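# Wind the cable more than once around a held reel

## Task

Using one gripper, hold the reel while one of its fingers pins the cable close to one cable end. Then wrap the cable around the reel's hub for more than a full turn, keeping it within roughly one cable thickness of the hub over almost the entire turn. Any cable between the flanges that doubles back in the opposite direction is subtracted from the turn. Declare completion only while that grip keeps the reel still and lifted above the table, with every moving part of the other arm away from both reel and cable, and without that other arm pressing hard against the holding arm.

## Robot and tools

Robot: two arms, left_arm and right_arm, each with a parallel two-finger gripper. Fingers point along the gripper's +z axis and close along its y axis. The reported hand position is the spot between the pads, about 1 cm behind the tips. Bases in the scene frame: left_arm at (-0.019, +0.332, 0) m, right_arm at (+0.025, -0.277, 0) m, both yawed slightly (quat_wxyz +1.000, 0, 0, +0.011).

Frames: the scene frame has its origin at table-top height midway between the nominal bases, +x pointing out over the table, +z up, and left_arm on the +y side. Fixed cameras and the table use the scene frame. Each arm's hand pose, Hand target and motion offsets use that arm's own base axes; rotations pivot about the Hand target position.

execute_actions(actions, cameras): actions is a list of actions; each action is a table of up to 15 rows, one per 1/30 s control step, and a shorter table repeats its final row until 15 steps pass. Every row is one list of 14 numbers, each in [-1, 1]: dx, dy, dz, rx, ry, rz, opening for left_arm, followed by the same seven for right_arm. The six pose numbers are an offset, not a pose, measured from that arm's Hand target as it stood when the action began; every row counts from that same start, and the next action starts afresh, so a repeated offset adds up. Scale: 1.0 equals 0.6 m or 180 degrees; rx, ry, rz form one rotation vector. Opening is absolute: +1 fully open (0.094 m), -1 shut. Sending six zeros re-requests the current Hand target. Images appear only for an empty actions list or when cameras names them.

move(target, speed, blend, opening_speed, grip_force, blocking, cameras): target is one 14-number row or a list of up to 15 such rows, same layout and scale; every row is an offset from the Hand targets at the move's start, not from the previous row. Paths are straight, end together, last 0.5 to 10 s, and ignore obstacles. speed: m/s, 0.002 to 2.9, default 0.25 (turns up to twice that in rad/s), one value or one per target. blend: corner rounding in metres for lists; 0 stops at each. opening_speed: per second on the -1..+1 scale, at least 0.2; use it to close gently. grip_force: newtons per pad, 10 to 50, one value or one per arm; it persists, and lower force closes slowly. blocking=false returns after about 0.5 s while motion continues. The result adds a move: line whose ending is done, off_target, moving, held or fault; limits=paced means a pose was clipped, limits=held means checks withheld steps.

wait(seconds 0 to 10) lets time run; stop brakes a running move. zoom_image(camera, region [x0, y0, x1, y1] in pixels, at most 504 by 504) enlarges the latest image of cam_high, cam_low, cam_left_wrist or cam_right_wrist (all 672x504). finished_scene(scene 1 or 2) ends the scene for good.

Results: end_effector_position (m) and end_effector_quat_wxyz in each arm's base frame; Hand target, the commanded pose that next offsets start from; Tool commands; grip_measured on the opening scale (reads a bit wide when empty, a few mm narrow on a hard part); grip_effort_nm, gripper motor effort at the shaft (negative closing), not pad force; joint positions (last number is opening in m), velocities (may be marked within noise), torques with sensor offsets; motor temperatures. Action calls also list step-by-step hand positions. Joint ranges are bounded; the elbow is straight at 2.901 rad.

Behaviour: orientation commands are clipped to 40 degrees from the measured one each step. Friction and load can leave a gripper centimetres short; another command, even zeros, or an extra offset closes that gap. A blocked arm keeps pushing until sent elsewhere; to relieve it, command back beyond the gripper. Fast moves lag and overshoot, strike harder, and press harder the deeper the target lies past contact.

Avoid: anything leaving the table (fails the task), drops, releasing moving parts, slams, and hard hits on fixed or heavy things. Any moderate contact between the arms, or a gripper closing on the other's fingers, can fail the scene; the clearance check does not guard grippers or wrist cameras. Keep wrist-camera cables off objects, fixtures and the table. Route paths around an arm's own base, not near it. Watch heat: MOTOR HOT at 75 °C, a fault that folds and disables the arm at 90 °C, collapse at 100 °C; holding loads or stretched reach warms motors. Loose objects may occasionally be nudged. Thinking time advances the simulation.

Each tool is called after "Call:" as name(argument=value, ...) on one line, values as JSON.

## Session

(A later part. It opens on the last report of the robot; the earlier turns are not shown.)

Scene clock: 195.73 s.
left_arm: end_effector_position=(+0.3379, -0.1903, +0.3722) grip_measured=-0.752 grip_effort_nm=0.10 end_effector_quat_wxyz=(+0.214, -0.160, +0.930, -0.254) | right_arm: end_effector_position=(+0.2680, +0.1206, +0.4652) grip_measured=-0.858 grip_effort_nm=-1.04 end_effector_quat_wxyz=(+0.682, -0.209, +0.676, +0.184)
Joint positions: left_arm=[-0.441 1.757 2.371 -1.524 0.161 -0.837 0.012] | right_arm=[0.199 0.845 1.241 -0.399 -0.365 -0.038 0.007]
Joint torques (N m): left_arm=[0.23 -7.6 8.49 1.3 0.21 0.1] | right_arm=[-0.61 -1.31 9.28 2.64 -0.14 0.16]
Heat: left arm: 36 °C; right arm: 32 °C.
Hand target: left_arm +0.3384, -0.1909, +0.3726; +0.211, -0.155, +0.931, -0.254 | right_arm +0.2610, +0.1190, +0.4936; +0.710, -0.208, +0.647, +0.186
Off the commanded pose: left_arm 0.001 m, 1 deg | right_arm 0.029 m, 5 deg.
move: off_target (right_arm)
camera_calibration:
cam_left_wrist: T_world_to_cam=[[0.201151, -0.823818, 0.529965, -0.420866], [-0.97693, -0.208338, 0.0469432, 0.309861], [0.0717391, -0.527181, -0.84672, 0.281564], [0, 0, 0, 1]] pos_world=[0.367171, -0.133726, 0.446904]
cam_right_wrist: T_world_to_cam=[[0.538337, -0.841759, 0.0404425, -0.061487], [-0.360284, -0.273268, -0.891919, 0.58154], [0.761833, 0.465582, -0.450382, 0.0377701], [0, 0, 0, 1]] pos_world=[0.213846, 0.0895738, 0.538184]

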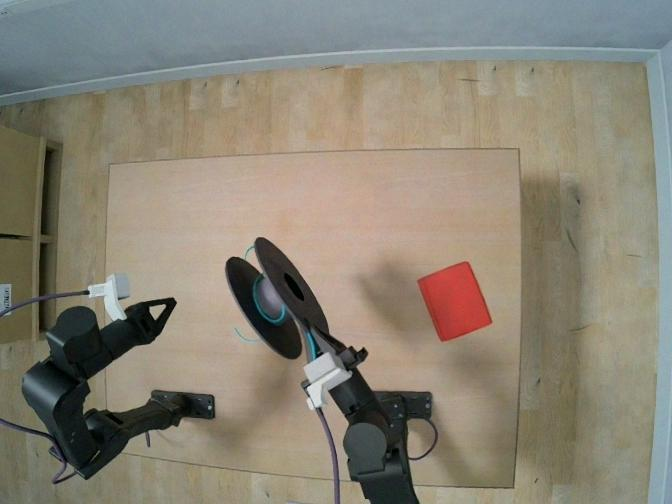

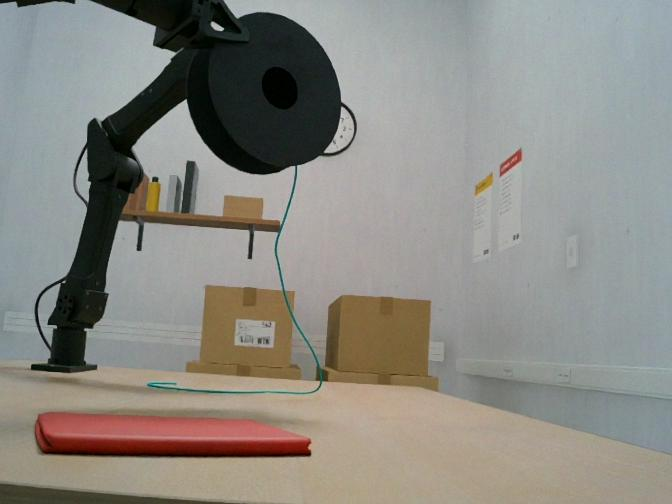

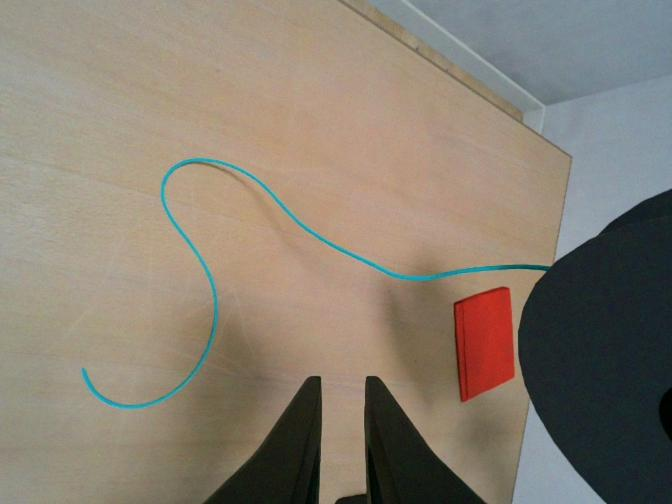

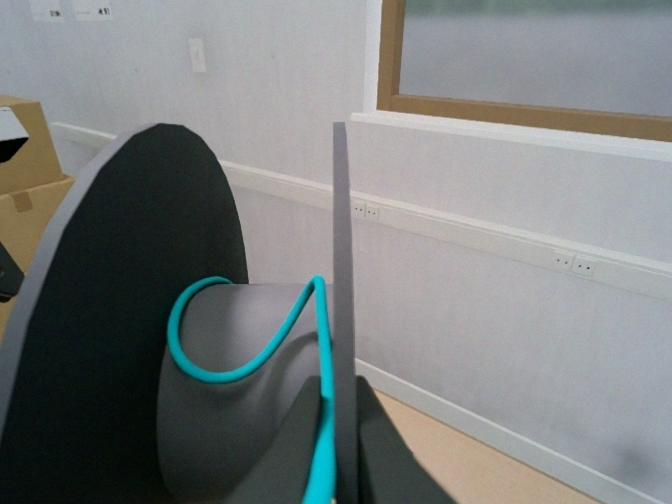

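Call:
move(target=[0,0,0,0,0,0,-0.75,0,0,0.083,0,0,0,-1], speed=0.12, cameras=["cam_high","cam_low","cam_left_wrist"])

Scene clock: 202.43 s.
left_arm: end_effector_position=(+0.3379, -0.1903, +0.3722) grip_measured=-0.752 grip_effort_nm=0.10 end_effector_quat_wxyz=(+0.214, -0.160, +0.930, -0.254) | right_arm: end_effector_position=(+0.2688, +0.1211, +0.5182) grip_measured=-0.858 grip_effort_nm=-1.04 end_effector_quat_wxyz=(+0.684, -0.210, +0.674, +0.185)
Joint positions: left_arm=[-0.441 1.757 2.371 -1.524 0.161 -0.837 0.012] | right_arm=[0.199 0.976 1.53 -0.551 -0.367 -0.036 0.007]
Joint torques (N m): left_arm=[0.31 -7.66 8.49 1.28 0.21 0.09] | right_arm=[-0.62 -1.69 8.46 2.6 -0.07 0.14]
Heat: left arm: 36 °C; right arm: 33 °C.
Hand target: left_arm +0.3384, -0.1909, +0.3726; +0.211, -0.155, +0.931, -0.254 | right_arm +0.2610, +0.1190, +0.5434; +0.710, -0.208, +0.646, +0.186
Off the commanded pose: left_arm 0.001 m, 1 deg | right_arm 0.026 m, 4 deg.
move: off_target (right_arm)
camera_calibration:
cam_left_wrist: T_world_to_cam=[[0.201151, -0.823818, 0.529965, -0.420866], [-0.97693, -0.208338, 0.0469432, 0.309861], [0.0717391, -0.527181, -0.84672, 0.281564], [0, 0, 0, 1]] pos_world=[0.367171, -0.133726, 0.446904]
Images, in order (width x height): cam_high 672x504, cam_low 672x504, cam_left_wrist 672x504.

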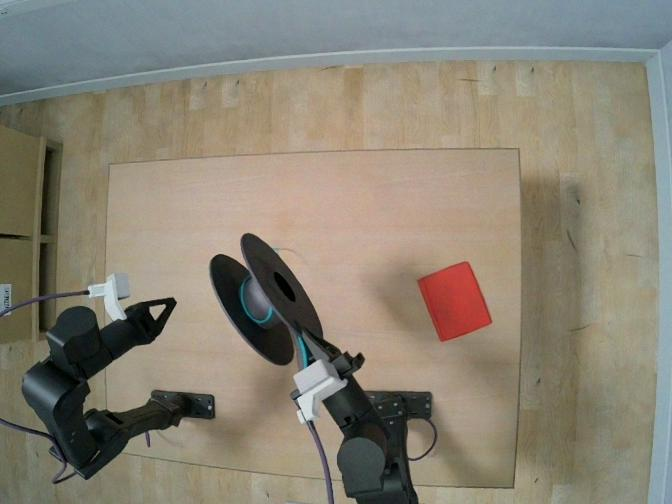

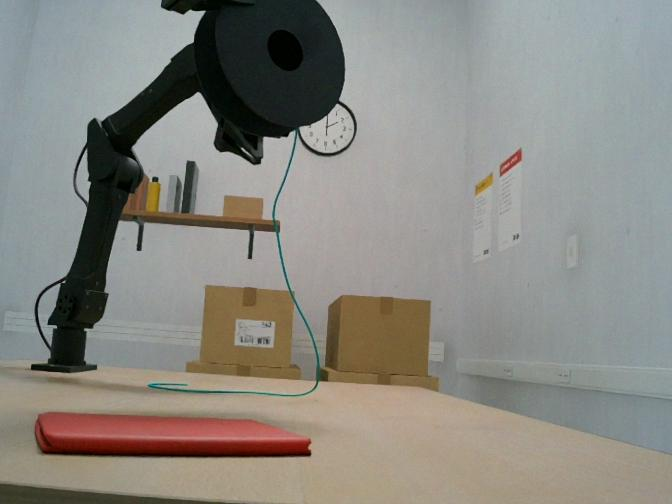

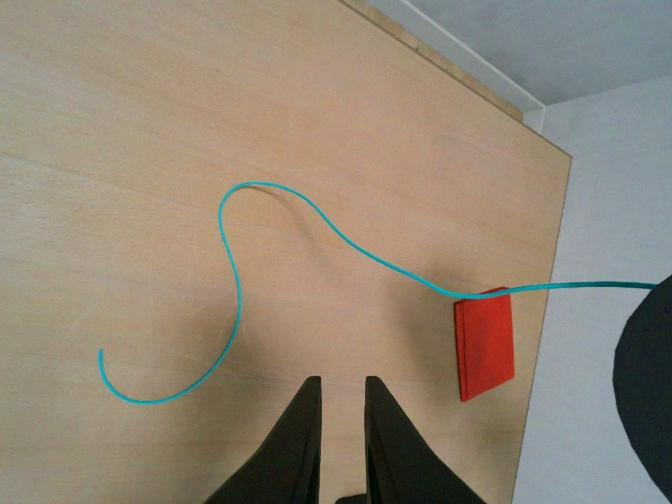

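Call:
move(target=[0,-0.125,-0.39,0.056,-0.357,-0.217,0.6,0,0,0,0,0,0,-1], speed=0.2, cameras=["cam_high","cam_low","cam_left_wrist"])

Scene clock: 208.70 s.
left_arm: end_effector_position=(+0.3397, -0.2699, +0.1522) grip_measured=+0.598 grip_effort_nm=0.10 end_effector_quat_wxyz=(+0.593, +0.319, +0.686, -0.276) | right_arm: end_effector_position=(+0.2688, +0.1211, +0.5181) grip_measured=-0.858 grip_effort_nm=-1.05 end_effector_quat_wxyz=(+0.684, -0.209, +0.674, +0.185)
Joint positions: left_arm=[-0.54 1.607 0.495 0.958 0.327 0.049 0.075] | right_arm=[0.199 0.976 1.53 -0.551 -0.367 -0.036 0.007]
Joint torques (N m): left_arm=[0.8 -6.41 5.26 2.06 0.13 0.08] | right_arm=[-0.62 -1.72 8.36 2.61 -0.07 0.15]
Heat: left arm: 36 °C; right arm: 34 °C.
Hand target: left_arm +0.3383, -0.2660, +0.1385; +0.583, +0.322, +0.695, -0.271 | right_arm +0.2610, +0.1190, +0.5433; +0.710, -0.208, +0.647, +0.186
Off the commanded pose: left_arm 0.014 m, 2 deg | right_arm 0.027 m, 4 deg.
move: off_target (left_arm, right_arm)
camera_calibration:
cam_left_wrist: T_world_to_cam=[[-0.753759, -0.657136, 0.00434306, 0.0791533], [-0.363062, 0.410918, -0.836261, 0.398409], [0.547753, -0.631916, -0.548314, -0.18212], [0, 0, 0, 1]] pos_world=[0.304066, -0.226784, 0.232971]
Images, in order (width x height): cam_high 672x504, cam_low 672x504, cam_left_wrist 672x504.

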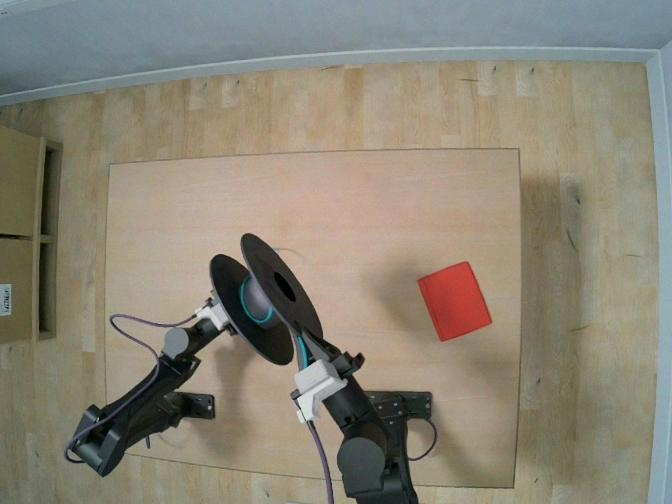

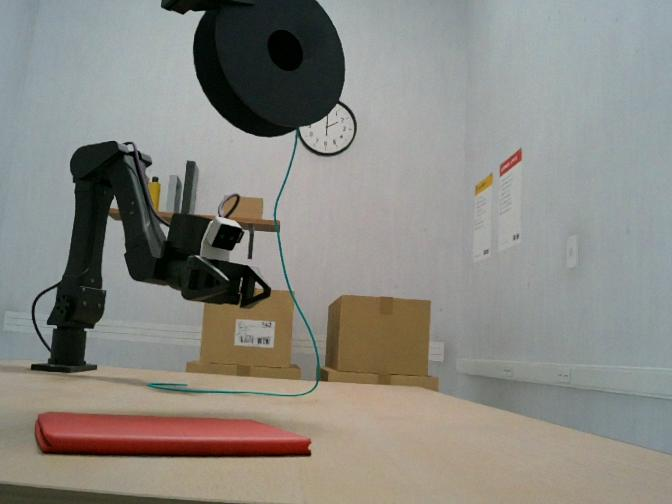

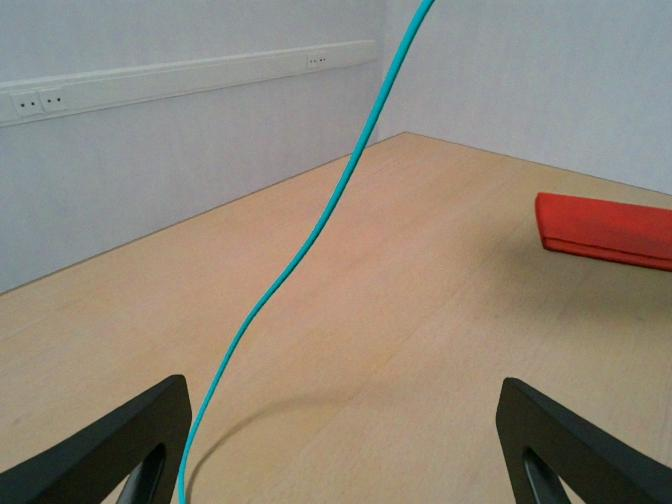

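Call:
move(target=[0.075,-0.072,-0.05,0,0,0,0.6,0,0,0,0,0,0,-1], speed=0.15, cameras=["cam_low","cam_left_wrist"])

Scene clock: 210.37 s.
left_arm: end_effector_position=(+0.3770, -0.3048, +0.1080) grip_measured=+0.598 grip_effort_nm=0.10 end_effector_quat_wxyz=(+0.577, +0.324, +0.697, -0.275) | right_arm: end_effector_position=(+0.2688, +0.1211, +0.5181) grip_measured=-0.858 grip_effort_nm=-1.04 end_effector_quat_wxyz=(+0.684, -0.209, +0.674, +0.185)
Joint positions: left_arm=[-0.57 1.914 0.668 1.053 0.306 0.049 0.075] | right_arm=[0.199 0.976 1.53 -0.551 -0.367 -0.036 0.007]
Joint torques (N m): left_arm=[-0.57 -8.95 8.72 2.09 -0.12 0.02] | right_arm=[-0.61 -1.74 8.43 2.6 -0.06 0.13]
Heat: left arm: 36 °C; right arm: 34 °C.
Hand target: left_arm +0.3834, -0.3092, +0.1085; +0.583, +0.322, +0.695, -0.271 | right_arm +0.2610, +0.1190, +0.5433; +0.710, -0.208, +0.647, +0.186
Off the commanded pose: left_arm 0.008 m, 1 deg | right_arm 0.027 m, 4 deg.
move: off_target (right_arm)
camera_calibration:
cam_left_wrist: T_world_to_cam=[[-0.75946, -0.65044, 0.0121905, 0.0878891], [-0.384141, 0.433246, -0.815312, 0.401832], [0.52503, -0.62388, -0.578894, -0.234444], [0, 0, 0, 1]] pos_world=[0.344199, -0.263191, 0.190829]
Images, in order (width x height): cam_low 672x504, cam_left_wrist 672x504.

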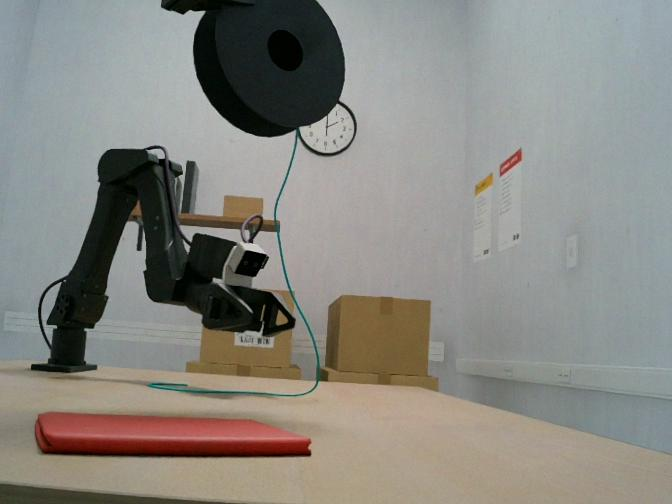

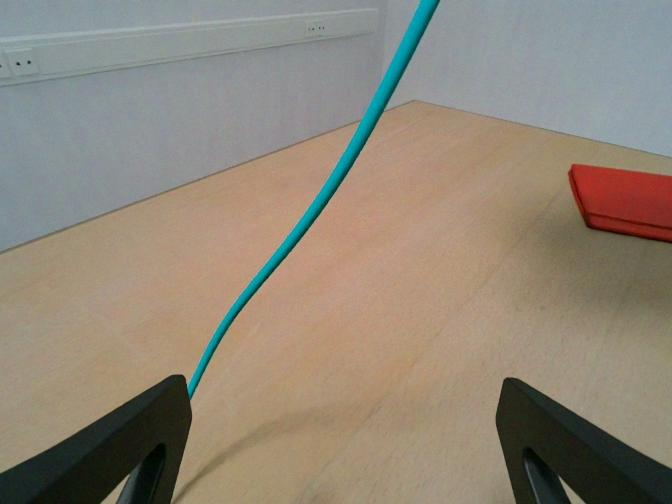

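Call:
move(target=[0.072,-0.006,0,0,0,0,0.6,0,0,0,0,0,0,-1], speed=0.1, cameras=["cam_low","cam_left_wrist"])

Scene clock: 211.87 s.
left_arm: end_effector_position=(+0.4207, -0.3107, +0.1153) grip_measured=+0.598 grip_effort_nm=0.10 end_effector_quat_wxyz=(+0.587, +0.317, +0.692, -0.274) | right_arm: end_effector_position=(+0.2688, +0.1211, +0.5181) grip_measured=-0.858 grip_effort_nm=-1.04 end_effector_quat_wxyz=(+0.684, -0.209, +0.674, +0.185)
Joint positions: left_arm=[-0.523 2.007 0.839 0.998 0.339 0.051 0.075] | right_arm=[0.199 0.976 1.53 -0.551 -0.367 -0.036 0.007]
Joint torques (N m): left_arm=[0.42 -10.09 9.17 1.86 0.11 0.08] | right_arm=[-0.57 -1.72 8.46 2.61 -0.09 0.14]
Heat: left arm: 36 °C; right arm: 34 °C.
Hand target: left_arm +0.4266, -0.3129, +0.1085; +0.583, +0.322, +0.695, -0.272 | right_arm +0.2610, +0.1190, +0.5433; +0.710, -0.208, +0.647, +0.186
Off the commanded pose: left_arm 0.009 m, 1 deg | right_arm 0.027 m, 4 deg.
move: off_target (right_arm)
camera_calibration:
cam_left_wrist: T_world_to_cam=[[-0.750549, -0.660749, 0.00932283, 0.110581], [-0.376133, 0.415568, -0.828147, 0.419647], [0.543323, -0.625071, -0.560434, -0.267121], [0, 0, 0, 1]] pos_world=[0.385973, -0.268296, 0.196795]
Images, in order (width x height): cam_low 672x504, cam_left_wrist 672x504.

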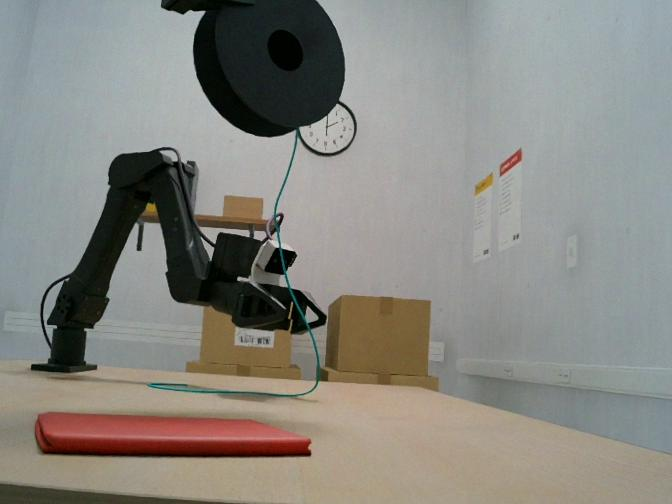

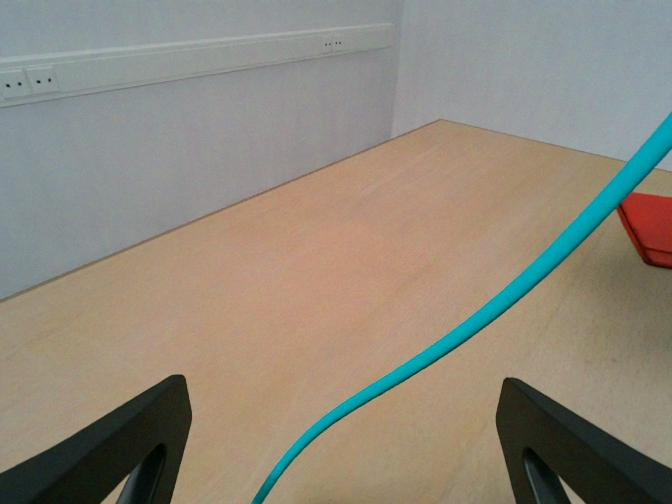

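Call:
move(target=[0.034,-0.039,-0.005,0,0,0,0.6,0,0,0,0,0,0,-1], speed=0.1, cameras=["cam_low","cam_left_wrist","cam_high"])

Scene clock: 213.13 s.
left_arm: end_effector_position=(+0.4412, -0.3319, +0.1135) grip_measured=+0.598 grip_effort_nm=0.09 end_effector_quat_wxyz=(+0.586, +0.322, +0.690, -0.278) | right_arm: end_effector_position=(+0.2688, +0.1211, +0.5181) grip_measured=-0.858 grip_effort_nm=-1.05 end_effector_quat_wxyz=(+0.684, -0.209, +0.674, +0.185)
Joint positions: left_arm=[-0.539 2.089 0.971 0.95 0.336 0.051 0.075] | right_arm=[0.199 0.976 1.53 -0.551 -0.367 -0.036 0.007]
Joint torques (N m): left_arm=[-0.57 -11.07 9.58 1.87 -0.12 0.03] | right_arm=[-0.61 -1.73 8.44 2.61 -0.06 0.13]
Heat: left arm: 36 °C; right arm: 34 °C.
Hand target: left_arm +0.4470, -0.3363, +0.1055; +0.583, +0.322, +0.695, -0.272 | right_arm +0.2610, +0.1190, +0.5433; +0.710, -0.208, +0.647, +0.186
Off the commanded pose: left_arm 0.011 m, 1 deg | right_arm 0.027 m, 4 deg.
move: off_target (left_arm, right_arm)
camera_calibration:
cam_left_wrist: T_world_to_cam=[[-0.759315, -0.650668, 0.00845557, 0.11921], [-0.36929, 0.420182, -0.828898, 0.433353], [0.535785, -0.632517, -0.559336, -0.291783], [0, 0, 0, 1]] pos_world=[0.406883, -0.289079, 0.194992]
Images, in order (width x height): cam_high 672x504, cam_low 672x504, cam_left_wrist 672x504.

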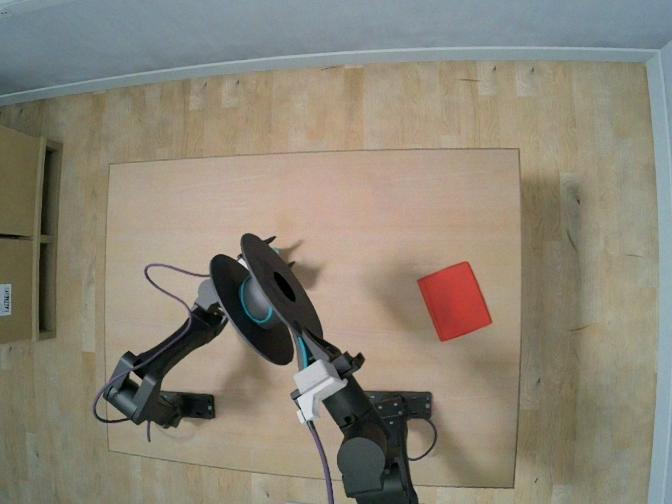

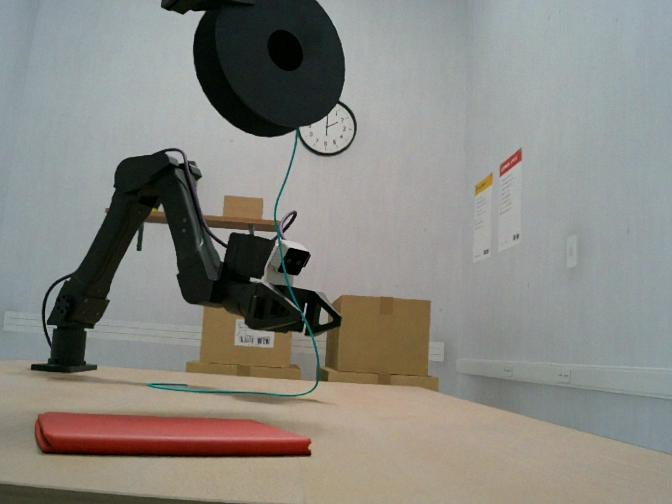

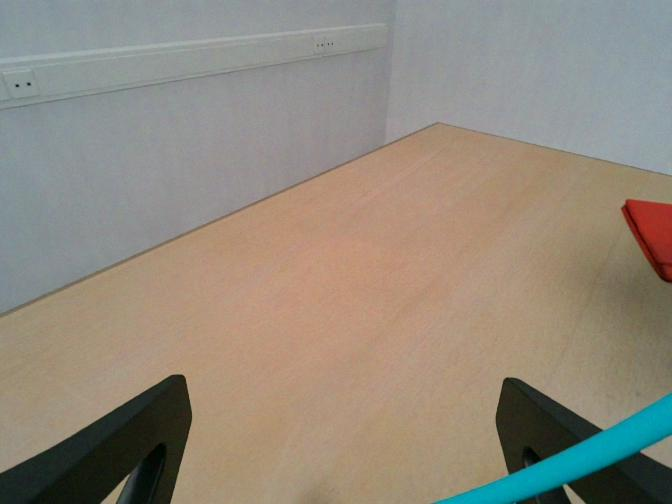

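Call:
move(target=[-0.044,-0.005,-0.005,0,0,0,0.6,0,0,0,0,0,0,-1], speed=0.1, cameras=["cam_low","cam_left_wrist"])

Scene clock: 214.50 s.
left_arm: end_effector_position=(+0.4228, -0.3416, +0.1022) grip_measured=+0.598 grip_effort_nm=0.10 end_effector_quat_wxyz=(+0.581, +0.327, +0.693, -0.275) | right_arm: end_effector_position=(+0.2688, +0.1211, +0.5181) grip_measured=-0.858 grip_effort_nm=-1.04 end_effector_quat_wxyz=(+0.684, -0.209, +0.674, +0.185)
Joint positions: left_arm=[-0.585 2.089 0.922 0.985 0.293 0.051 0.075] | right_arm=[0.199 0.976 1.53 -0.551 -0.367 -0.036 0.007]
Joint torques (N m): left_arm=[-0.31 -14.49 5.04 2.07 -0.13 -0.05] | right_arm=[-0.55 -1.7 8.42 2.61 -0.07 0.13]
Heat: left arm: 37 °C; right arm: 34 °C.
Hand target: left_arm +0.4206, -0.3393, +0.1025; +0.583, +0.322, +0.695, -0.272 | right_arm +0.2610, +0.1190, +0.5433; +0.710, -0.208, +0.647, +0.186
Off the commanded pose: left_arm 0.003 m, 1 deg | right_arm 0.027 m, 4 deg.
move: off_target (right_arm)
camera_calibration:
cam_left_wrist: T_world_to_cam=[[-0.761917, -0.647654, 0.00520546, 0.101556], [-0.373494, 0.432793, -0.820483, 0.42649], [0.529137, -0.627084, -0.571647, -0.28844], [0, 0, 0, 1]] pos_world=[0.389293, -0.299685, 0.184513]
Images, in order (width x height): cam_low 672x504, cam_left_wrist 672x504.

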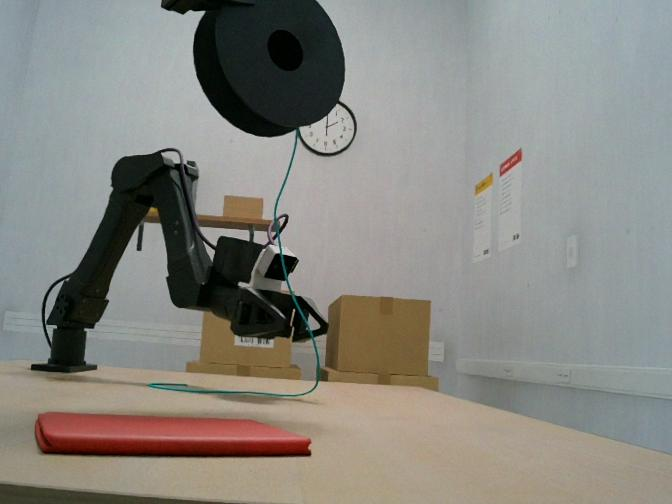

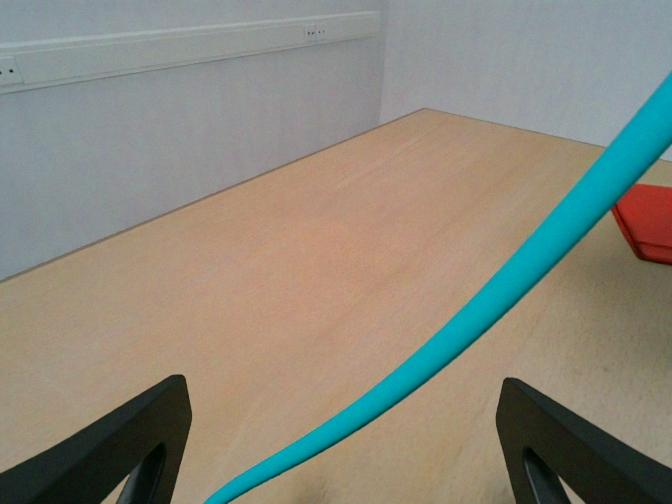

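Between fingers, close; close.

Call:
move(target=[0,0,0.01,0,0,0,-1,0,0,0,0,0,0,-1], opening_speed=1.5, cameras=["cam_low","cam_left_wrist","cam_high"])

Scene clock: 216.00 s.
left_arm: end_effector_position=(+0.4229, -0.3415, +0.1021) grip_measured=-0.963 grip_effort_nm=-1.03 end_effector_quat_wxyz=(+0.581, +0.326, +0.693, -0.275) | right_arm: end_effector_position=(+0.2688, +0.1211, +0.5181) grip_measured=-0.858 grip_effort_nm=-1.05 end_effector_quat_wxyz=(+0.684, -0.209, +0.674, +0.185)
Joint positions: left_arm=[-0.585 2.089 0.922 0.985 0.293 0.051 0.002] | right_arm=[0.199 0.976 1.53 -0.551 -0.367 -0.036 0.007]
Joint torques (N m): left_arm=[-0.34 -16.43 5.23 1.86 -0.15 -0.05] | right_arm=[-0.59 -1.74 8.43 2.6 -0.08 0.14]
Heat: left arm: 37 °C; right arm: 35 °C.
Hand target: left_arm +0.4206, -0.3393, +0.1086; +0.583, +0.322, +0.695, -0.272 | right_arm +0.2610, +0.1190, +0.5434; +0.710, -0.208, +0.647, +0.186
Off the commanded pose: left_arm 0.007 m, 1 deg | right_arm 0.027 m, 4 deg.
move: off_target (right_arm)
camera_calibration:
cam_left_wrist: T_world_to_cam=[[-0.761418, -0.64824, 0.00523528, 0.10118], [-0.374056, 0.432738, -0.820256, 0.426569], [0.529457, -0.626516, -0.571973, -0.288392], [0, 0, 0, 1]] pos_world=[0.389293, -0.299686, 0.184414]
Images, in order (width x height): cam_high 672x504, cam_low 672x504, cam_left_wrist 672x504.

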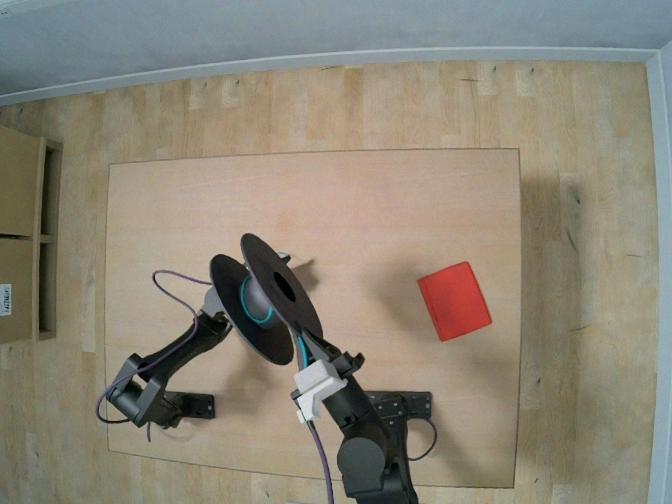

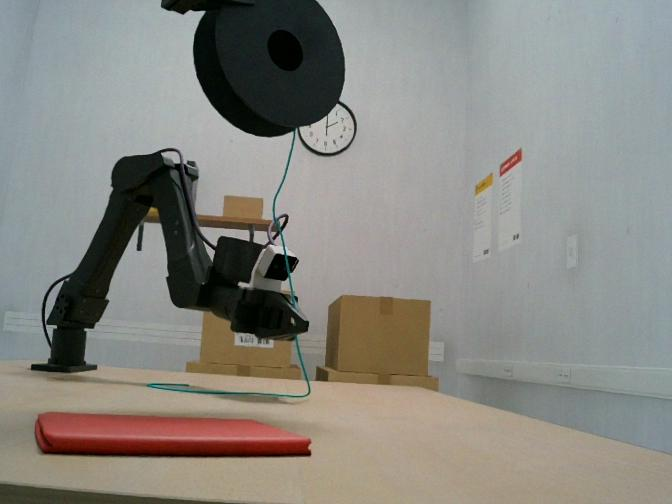

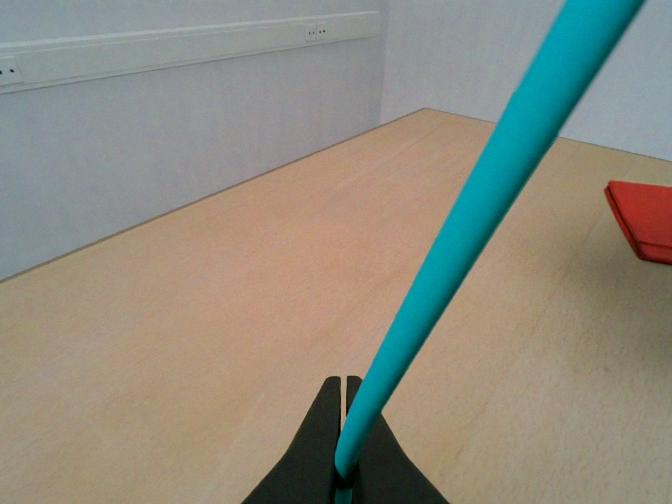

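Call:
move(target=[0.01,0.01,-0.06,0,0,0,-1,0,0,0,0,0,0,-1], speed=0.06, cameras=["cam_low","cam_right_wrist"])

Scene clock: 218.00 s.
left_arm: end_effector_position=(+0.4290, -0.3383, +0.0916) grip_measured=-0.963 grip_effort_nm=-1.05 end_effector_quat_wxyz=(+0.597, +0.321, +0.683, -0.274) | right_arm: end_effector_position=(+0.2688, +0.1211, +0.5181) grip_measured=-0.858 grip_effort_nm=-1.04 end_effector_quat_wxyz=(+0.684, -0.209, +0.674, +0.185)
Joint positions: left_arm=[-0.574 2.158 0.922 1.092 0.293 0.051 0.002] | right_arm=[0.199 0.976 1.53 -0.551 -0.367 -0.036 0.007]
Joint torques (N m): left_arm=[0.59 -11.44 4.63 2.05 0.12 -0.04] | right_arm=[-0.61 -1.7 8.42 2.61 -0.09 0.13]
Heat: left arm: 37 °C; right arm: 35 °C.
Hand target: left_arm +0.4266, -0.3333, +0.0727; +0.583, +0.322, +0.694, -0.272 | right_arm +0.2610, +0.1190, +0.5434; +0.710, -0.208, +0.647, +0.186
Off the commanded pose: left_arm 0.020 m, 2 deg | right_arm 0.027 m, 4 deg.
move: off_target (left_arm, right_arm)
camera_calibration:
cam_right_wrist: T_world_to_cam=[[0.53975, -0.840854, 0.0404237, -0.0641118], [-0.355257, -0.27105, -0.894608, 0.628856], [0.763192, 0.468504, -0.445019, 0.057348], [0, 0, 0, 1]] pos_world=[0.214243, 0.0896749, 0.590693]
Images, in order (width x height): cam_low 672x504, cam_right_wrist 672x504.

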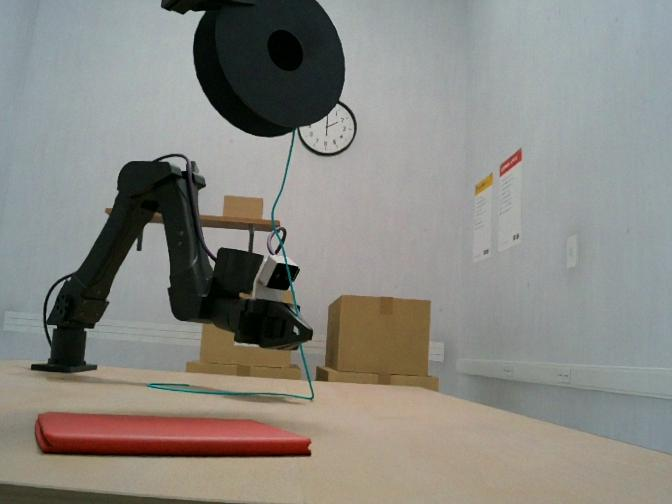

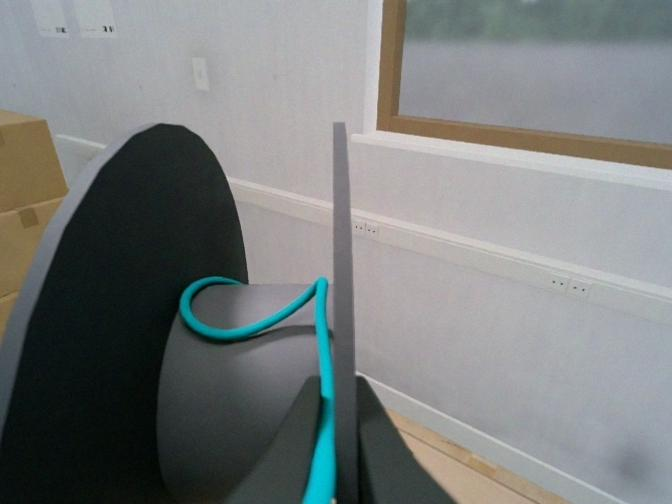

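Call:
move(target=[0,0,0.03,0,0,0,-1,0,0,0.09,0,0,0,-1], speed=0.06, cameras=["cam_low","cam_right_wrist"])

Scene clock: 219.80 s.
left_arm: end_effector_position=(+0.4275, -0.3376, +0.0827) grip_measured=-0.963 grip_effort_nm=-1.06 end_effector_quat_wxyz=(+0.582, +0.323, +0.694, -0.273) | right_arm: end_effector_position=(+0.2694, +0.1213, +0.5718) grip_measured=-0.858 grip_effort_nm=-1.05 end_effector_quat_wxyz=(+0.682, -0.209, +0.676, +0.185)
Joint positions: left_arm=[-0.574 2.158 0.922 1.055 0.294 0.051 0.002] | right_arm=[0.199 1.153 1.911 -0.76 -0.367 -0.035 0.007]
Joint torques (N m): left_arm=[0.66 -17.21 5.05 1.8 0.1 -0.01] | right_arm=[-0.62 -2.13 7.82 2.65 -0.07 0.14]
Heat: left arm: 37 °C; right arm: 35 °C.
Hand target: left_arm +0.4266, -0.3333, +0.0907; +0.583, +0.322, +0.694, -0.272 | right_arm +0.2612, +0.1190, +0.5973; +0.710, -0.208, +0.647, +0.186
Off the commanded pose: left_arm 0.009 m, 0 deg | right_arm 0.027 m, 5 deg.
move: off_target (right_arm)
camera_calibration:
cam_right_wrist: T_world_to_cam=[[0.540242, -0.840627, 0.0385279, -0.0655125], [-0.358943, -0.271607, -0.892967, 0.67723], [0.761117, 0.468589, -0.448471, 0.0832142], [0, 0, 0, 1]] pos_world=[0.215144, 0.0898756, 0.644587]
Images, in order (width x height): cam_low 672x504, cam_right_wrist 672x504.

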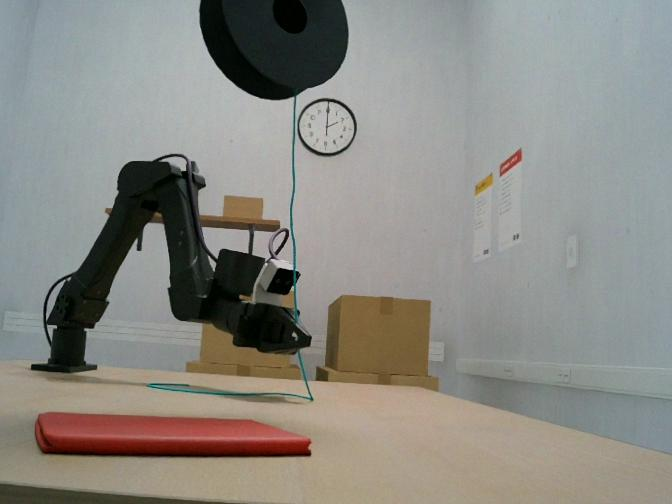

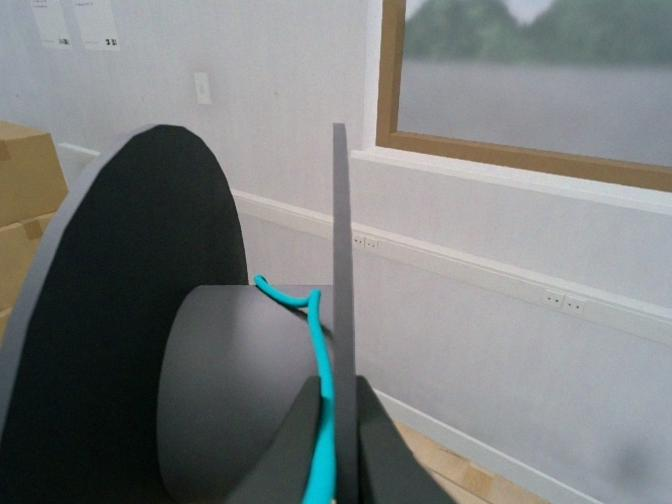

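Call:
move(target=[0,0,0,0,0,0,-0.75,0,0,0,0,0,0,-1], opening_speed=0.5)

Call:
move(target=[-0.01,-0.026,0.115,0,0,0,-0.75,0,0,0,0,0,0,-1], speed=0.06, cameras=["cam_low","cam_left_wrist","cam_right_wrist"])

Scene clock: 221.17 s.
left_arm: end_effector_position=(+0.4273, -0.3375, +0.0811) grip_measured=-0.752 grip_effort_nm=0.09 end_effector_quat_wxyz=(+0.580, +0.323, +0.696, -0.272) | right_arm: end_effector_position=(+0.2694, +0.1213, +0.5717) grip_measured=-0.858 grip_effort_nm=-1.05 end_effector_quat_wxyz=(+0.682, -0.209, +0.676, +0.185)
Joint positions: left_arm=[-0.574 2.158 0.922 1.048 0.294 0.051 0.012] | right_arm=[0.199 1.153 1.911 -0.76 -0.367 -0.035 0.007]
Joint torques (N m): left_arm=[0.69 -17.1 5.01 1.86 0.09 -0.01] | right_arm=[-0.61 -2.07 7.83 2.65 -0.08 0.14]
Heat: left arm: 37 °C; right arm: 35 °C.
Hand target: left_arm +0.4266, -0.3333, +0.0907; +0.583, +0.322, +0.694, -0.272 | right_arm +0.2612, +0.1190, +0.5973; +0.710, -0.208, +0.647, +0.186
Off the commanded pose: left_arm 0.010 m, 0 deg | right_arm 0.027 m, 5 deg.
move: off_target (right_arm)

Scene clock: 223.07 s.
left_arm: end_effector_position=(+0.4164, -0.3449, +0.1339) grip_measured=-0.752 grip_effort_nm=0.09 end_effector_quat_wxyz=(+0.564, +0.328, +0.708, -0.271) | right_arm: end_effector_position=(+0.2694, +0.1213, +0.5717) grip_measured=-0.858 grip_effort_nm=-1.05 end_effector_quat_wxyz=(+0.682, -0.209, +0.676, +0.185)
Joint positions: left_arm=[-0.604 1.954 0.95 0.776 0.272 0.047 0.012] | right_arm=[0.199 1.153 1.911 -0.76 -0.367 -0.035 0.007]
Joint torques (N m): left_arm=[-0.58 -16.03 10 1.9 -0.13 -0.06] | right_arm=[-0.55 -2.09 7.75 2.66 -0.08 0.13]
Heat: left arm: 37 °C; right arm: 35 °C.
Hand target: left_arm +0.4206, -0.3489, +0.1595; +0.583, +0.322, +0.695, -0.272 | right_arm +0.2612, +0.1190, +0.5973; +0.710, -0.208, +0.647, +0.186
Off the commanded pose: left_arm 0.026 m, 3 deg | right_arm 0.027 m, 5 deg.
move: off_target (left_arm, right_arm)
camera_calibration:
cam_left_wrist: T_world_to_cam=[[-0.759334, -0.65048, 0.0169762, 0.0906712], [-0.405968, 0.453193, -0.793604, 0.468472], [0.508529, -0.609502, -0.608198, -0.249521], [0, 0, 0, 1]] pos_world=[0.385923, -0.305412, 0.218483]
cam_right_wrist: T_world_to_cam=[[0.540243, -0.84063, 0.0384464, -0.065514], [-0.359261, -0.271717, -0.892806, 0.67724], [0.760966, 0.46852, -0.448798, 0.0833874], [0, 0, 0, 1]] pos_world=[0.215244, 0.0898756, 0.644587]
Images, in order (width x height): cam_low 672x504, cam_left_wrist 672x504, cam_right_wrist 672x504.

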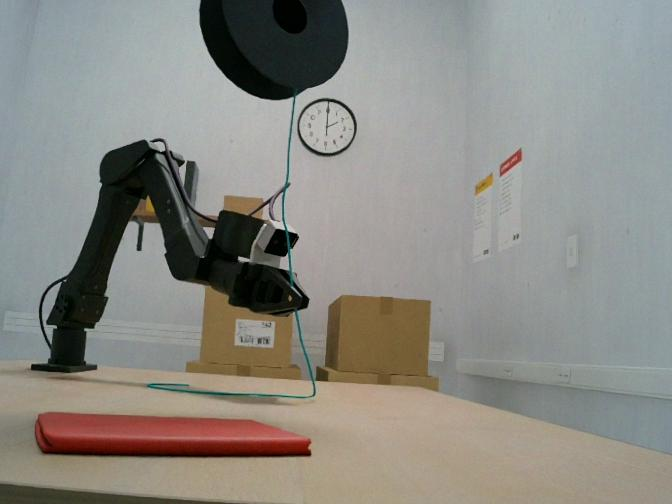

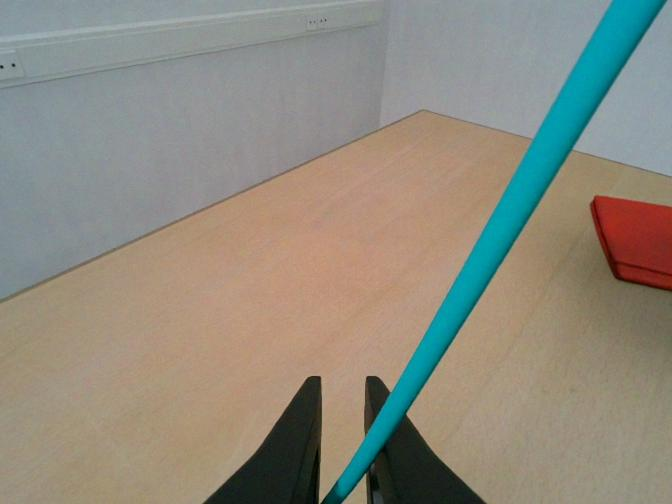

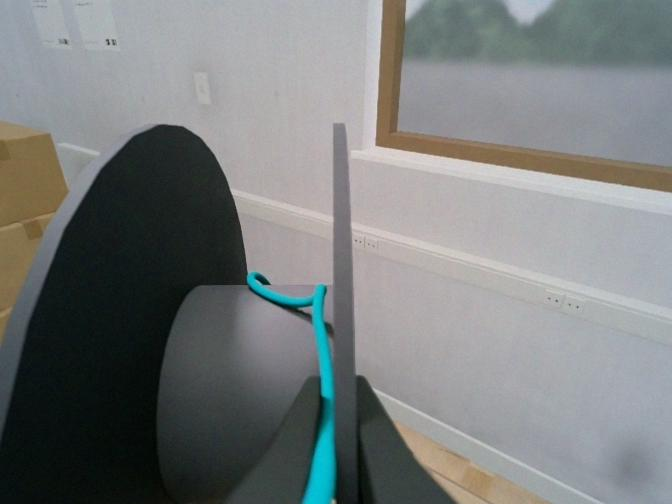

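Call:
move(target=[-0.003,-0.008,0.03,0,0,0,-0.75,0,0,0,0,0,0,-1], speed=0.06)

Call:
move(target=[0,0,0,0,0,0,-1,0,0,0,0,0,0,-1], opening_speed=0.5, cameras=["cam_low","cam_left_wrist"])

Scene clock: 224.50 s.
left_arm: end_effector_position=(+0.4152, -0.3498, +0.1502) grip_measured=-0.752 grip_effort_nm=0.10 end_effector_quat_wxyz=(+0.562, +0.328, +0.709, -0.271) | right_arm: end_effector_position=(+0.2694, +0.1213, +0.5717) grip_measured=-0.858 grip_effort_nm=-1.05 end_effector_quat_wxyz=(+0.682, -0.209, +0.676, +0.185)
Joint positions: left_arm=[-0.617 1.914 0.98 0.703 0.258 0.045 0.012] | right_arm=[0.199 1.153 1.911 -0.76 -0.367 -0.035 0.007]
Joint torques (N m): left_arm=[-0.68 -16.03 10.4 1.89 -0.11 -0.04] | right_arm=[-0.58 -2.07 7.77 2.66 -0.07 0.14]
Heat: left arm: 37 °C; right arm: 35 °C.
Hand target: left_arm +0.4189, -0.3536, +0.1776; +0.583, +0.322, +0.695, -0.271 | right_arm +0.2612, +0.1190, +0.5973; +0.710, -0.208, +0.647, +0.186
Off the commanded pose: left_arm 0.028 m, 3 deg | right_arm 0.027 m, 5 deg.
move: off_target (left_arm, right_arm)

Scene clock: 225.20 s.
left_arm: end_effector_position=(+0.4152, -0.3498, +0.1501) grip_measured=-0.950 grip_effort_nm=-1.00 end_effector_quat_wxyz=(+0.562, +0.328, +0.709, -0.271) | right_arm: end_effector_position=(+0.2694, +0.1213, +0.5717) grip_measured=-0.858 grip_effort_nm=-1.05 end_effector_quat_wxyz=(+0.682, -0.209, +0.676, +0.185)
Joint positions: left_arm=[-0.617 1.914 0.98 0.702 0.258 0.044 0.002] | right_arm=[0.199 1.153 1.911 -0.76 -0.367 -0.035 0.007]
Joint torques (N m): left_arm=[-0.66 -16.03 10.45 1.91 -0.12 -0.06] | right_arm=[-0.59 -2.1 7.76 2.65 -0.07 0.13]
Heat: left arm: 37 °C; right arm: 35 °C.
Hand target: left_arm +0.4189, -0.3536, +0.1776; +0.583, +0.322, +0.695, -0.271 | right_arm +0.2612, +0.1190, +0.5973; +0.710, -0.208, +0.647, +0.186
Off the commanded pose: left_arm 0.028 m, 3 deg | right_arm 0.027 m, 5 deg.
move: off_target (left_arm, right_arm)
camera_calibration:
cam_left_wrist: T_world_to_cam=[[-0.758899, -0.650978, 0.0173537, 0.0859045], [-0.408415, 0.455029, -0.791293, 0.484368], [0.507218, -0.607599, -0.61119, -0.240347], [0, 0, 0, 1]] pos_world=[0.384925, -0.310515, 0.234889]
Images, in order (width x height): cam_low 672x504, cam_left_wrist 672x504.

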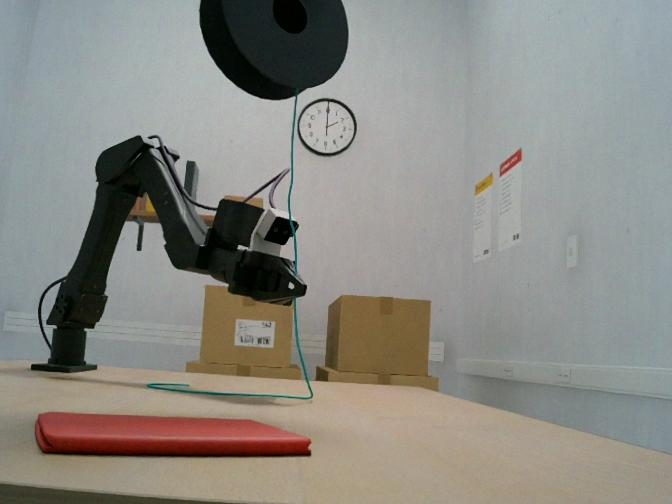

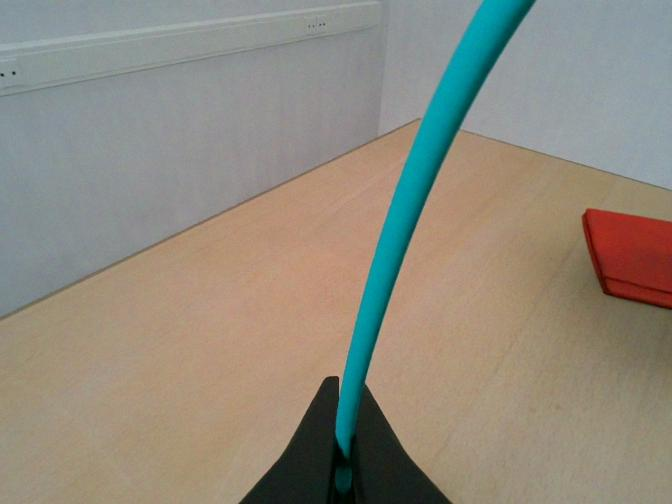

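Call:
move(target=[[-0.02,-0.02,-0.1,0,0,0,-1,0,0,-0.1727,0,0,0,-1],[-0.195,-0.168,-0.135,0.127,-0.1785,-0.0963,-1,0,0,-0.1727,0,0,0,-1]], speed=0.12, blend=0.02, cameras=["all"])

Scene clock: 230.53 s.
left_arm: end_effector_position=(+0.3036, -0.4544, +0.1144) grip_measured=-0.951 grip_effort_nm=-1.06 end_effector_quat_wxyz=(+0.643, +0.583, +0.483, -0.118) | right_arm: end_effector_position=(+0.2665, +0.1207, +0.4737) grip_measured=-0.858 grip_effort_nm=-1.05 end_effector_quat_wxyz=(+0.681, -0.209, +0.677, +0.185)
Joint positions: left_arm=[-0.946 2.066 0.911 1.008 0.114 0.713 0.002] | right_arm=[0.199 0.861 1.286 -0.429 -0.367 -0.035 0.007]
Joint torques (N m): left_arm=[-0.53 -10.74 6.23 2 -0.07 0.01] | right_arm=[-0.5 -2.41 5.75 2.94 -0.06 0.12]
Heat: left arm: 38 °C; right arm: 36 °C.
Hand target: left_arm +0.3018, -0.4544, +0.0965; +0.630, +0.590, +0.492, -0.115 | right_arm +0.2611, +0.1190, +0.4936; +0.710, -0.208, +0.647, +0.186
Off the commanded pose: left_arm 0.018 m, 2 deg | right_arm 0.021 m, 5 deg.
move: off_target (left_arm, right_arm)
camera_calibration:
cam_left_wrist: T_world_to_cam=[[-0.710212, -0.308743, -0.632674, 0.148795], [0.247129, 0.732168, -0.634711, 0.36716], [0.659186, -0.607131, -0.443695, -0.334144], [0, 0, 0, 1]] pos_world=[0.235203, -0.425752, 0.178921]
cam_right_wrist: T_world_to_cam=[[0.54034, -0.840606, 0.0376119, -0.0602787], [-0.361309, -0.272153, -0.891846, 0.588676], [0.759927, 0.468311, -0.450774, 0.0430562], [0, 0, 0, 1]] pos_world=[0.212545, 0.0893758, 0.546683]

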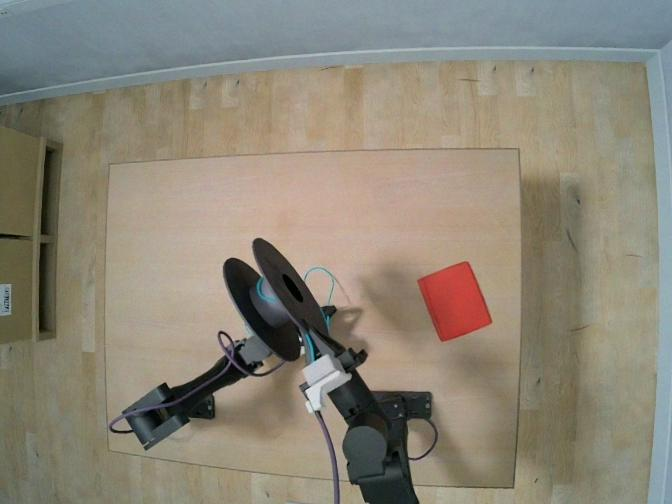

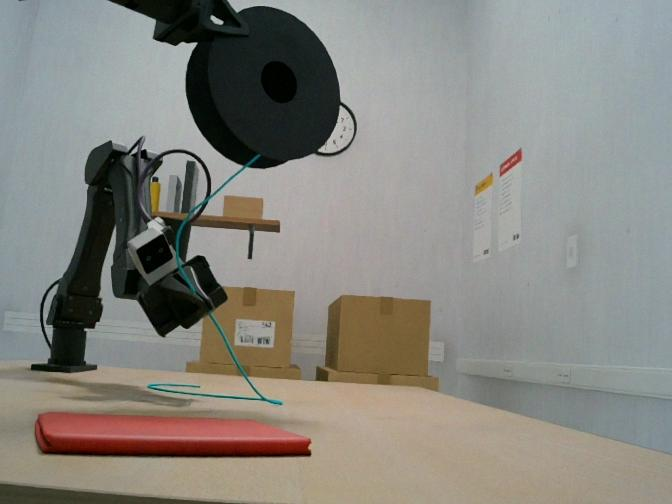

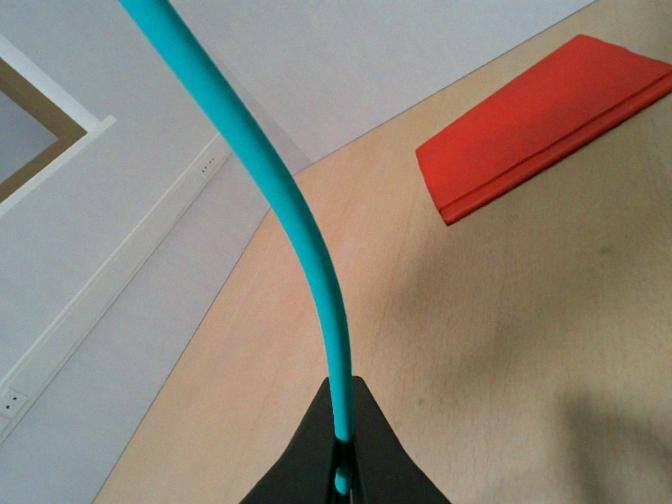

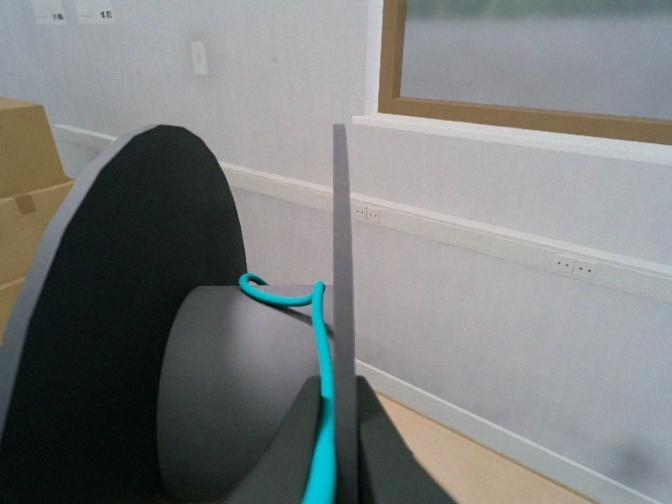

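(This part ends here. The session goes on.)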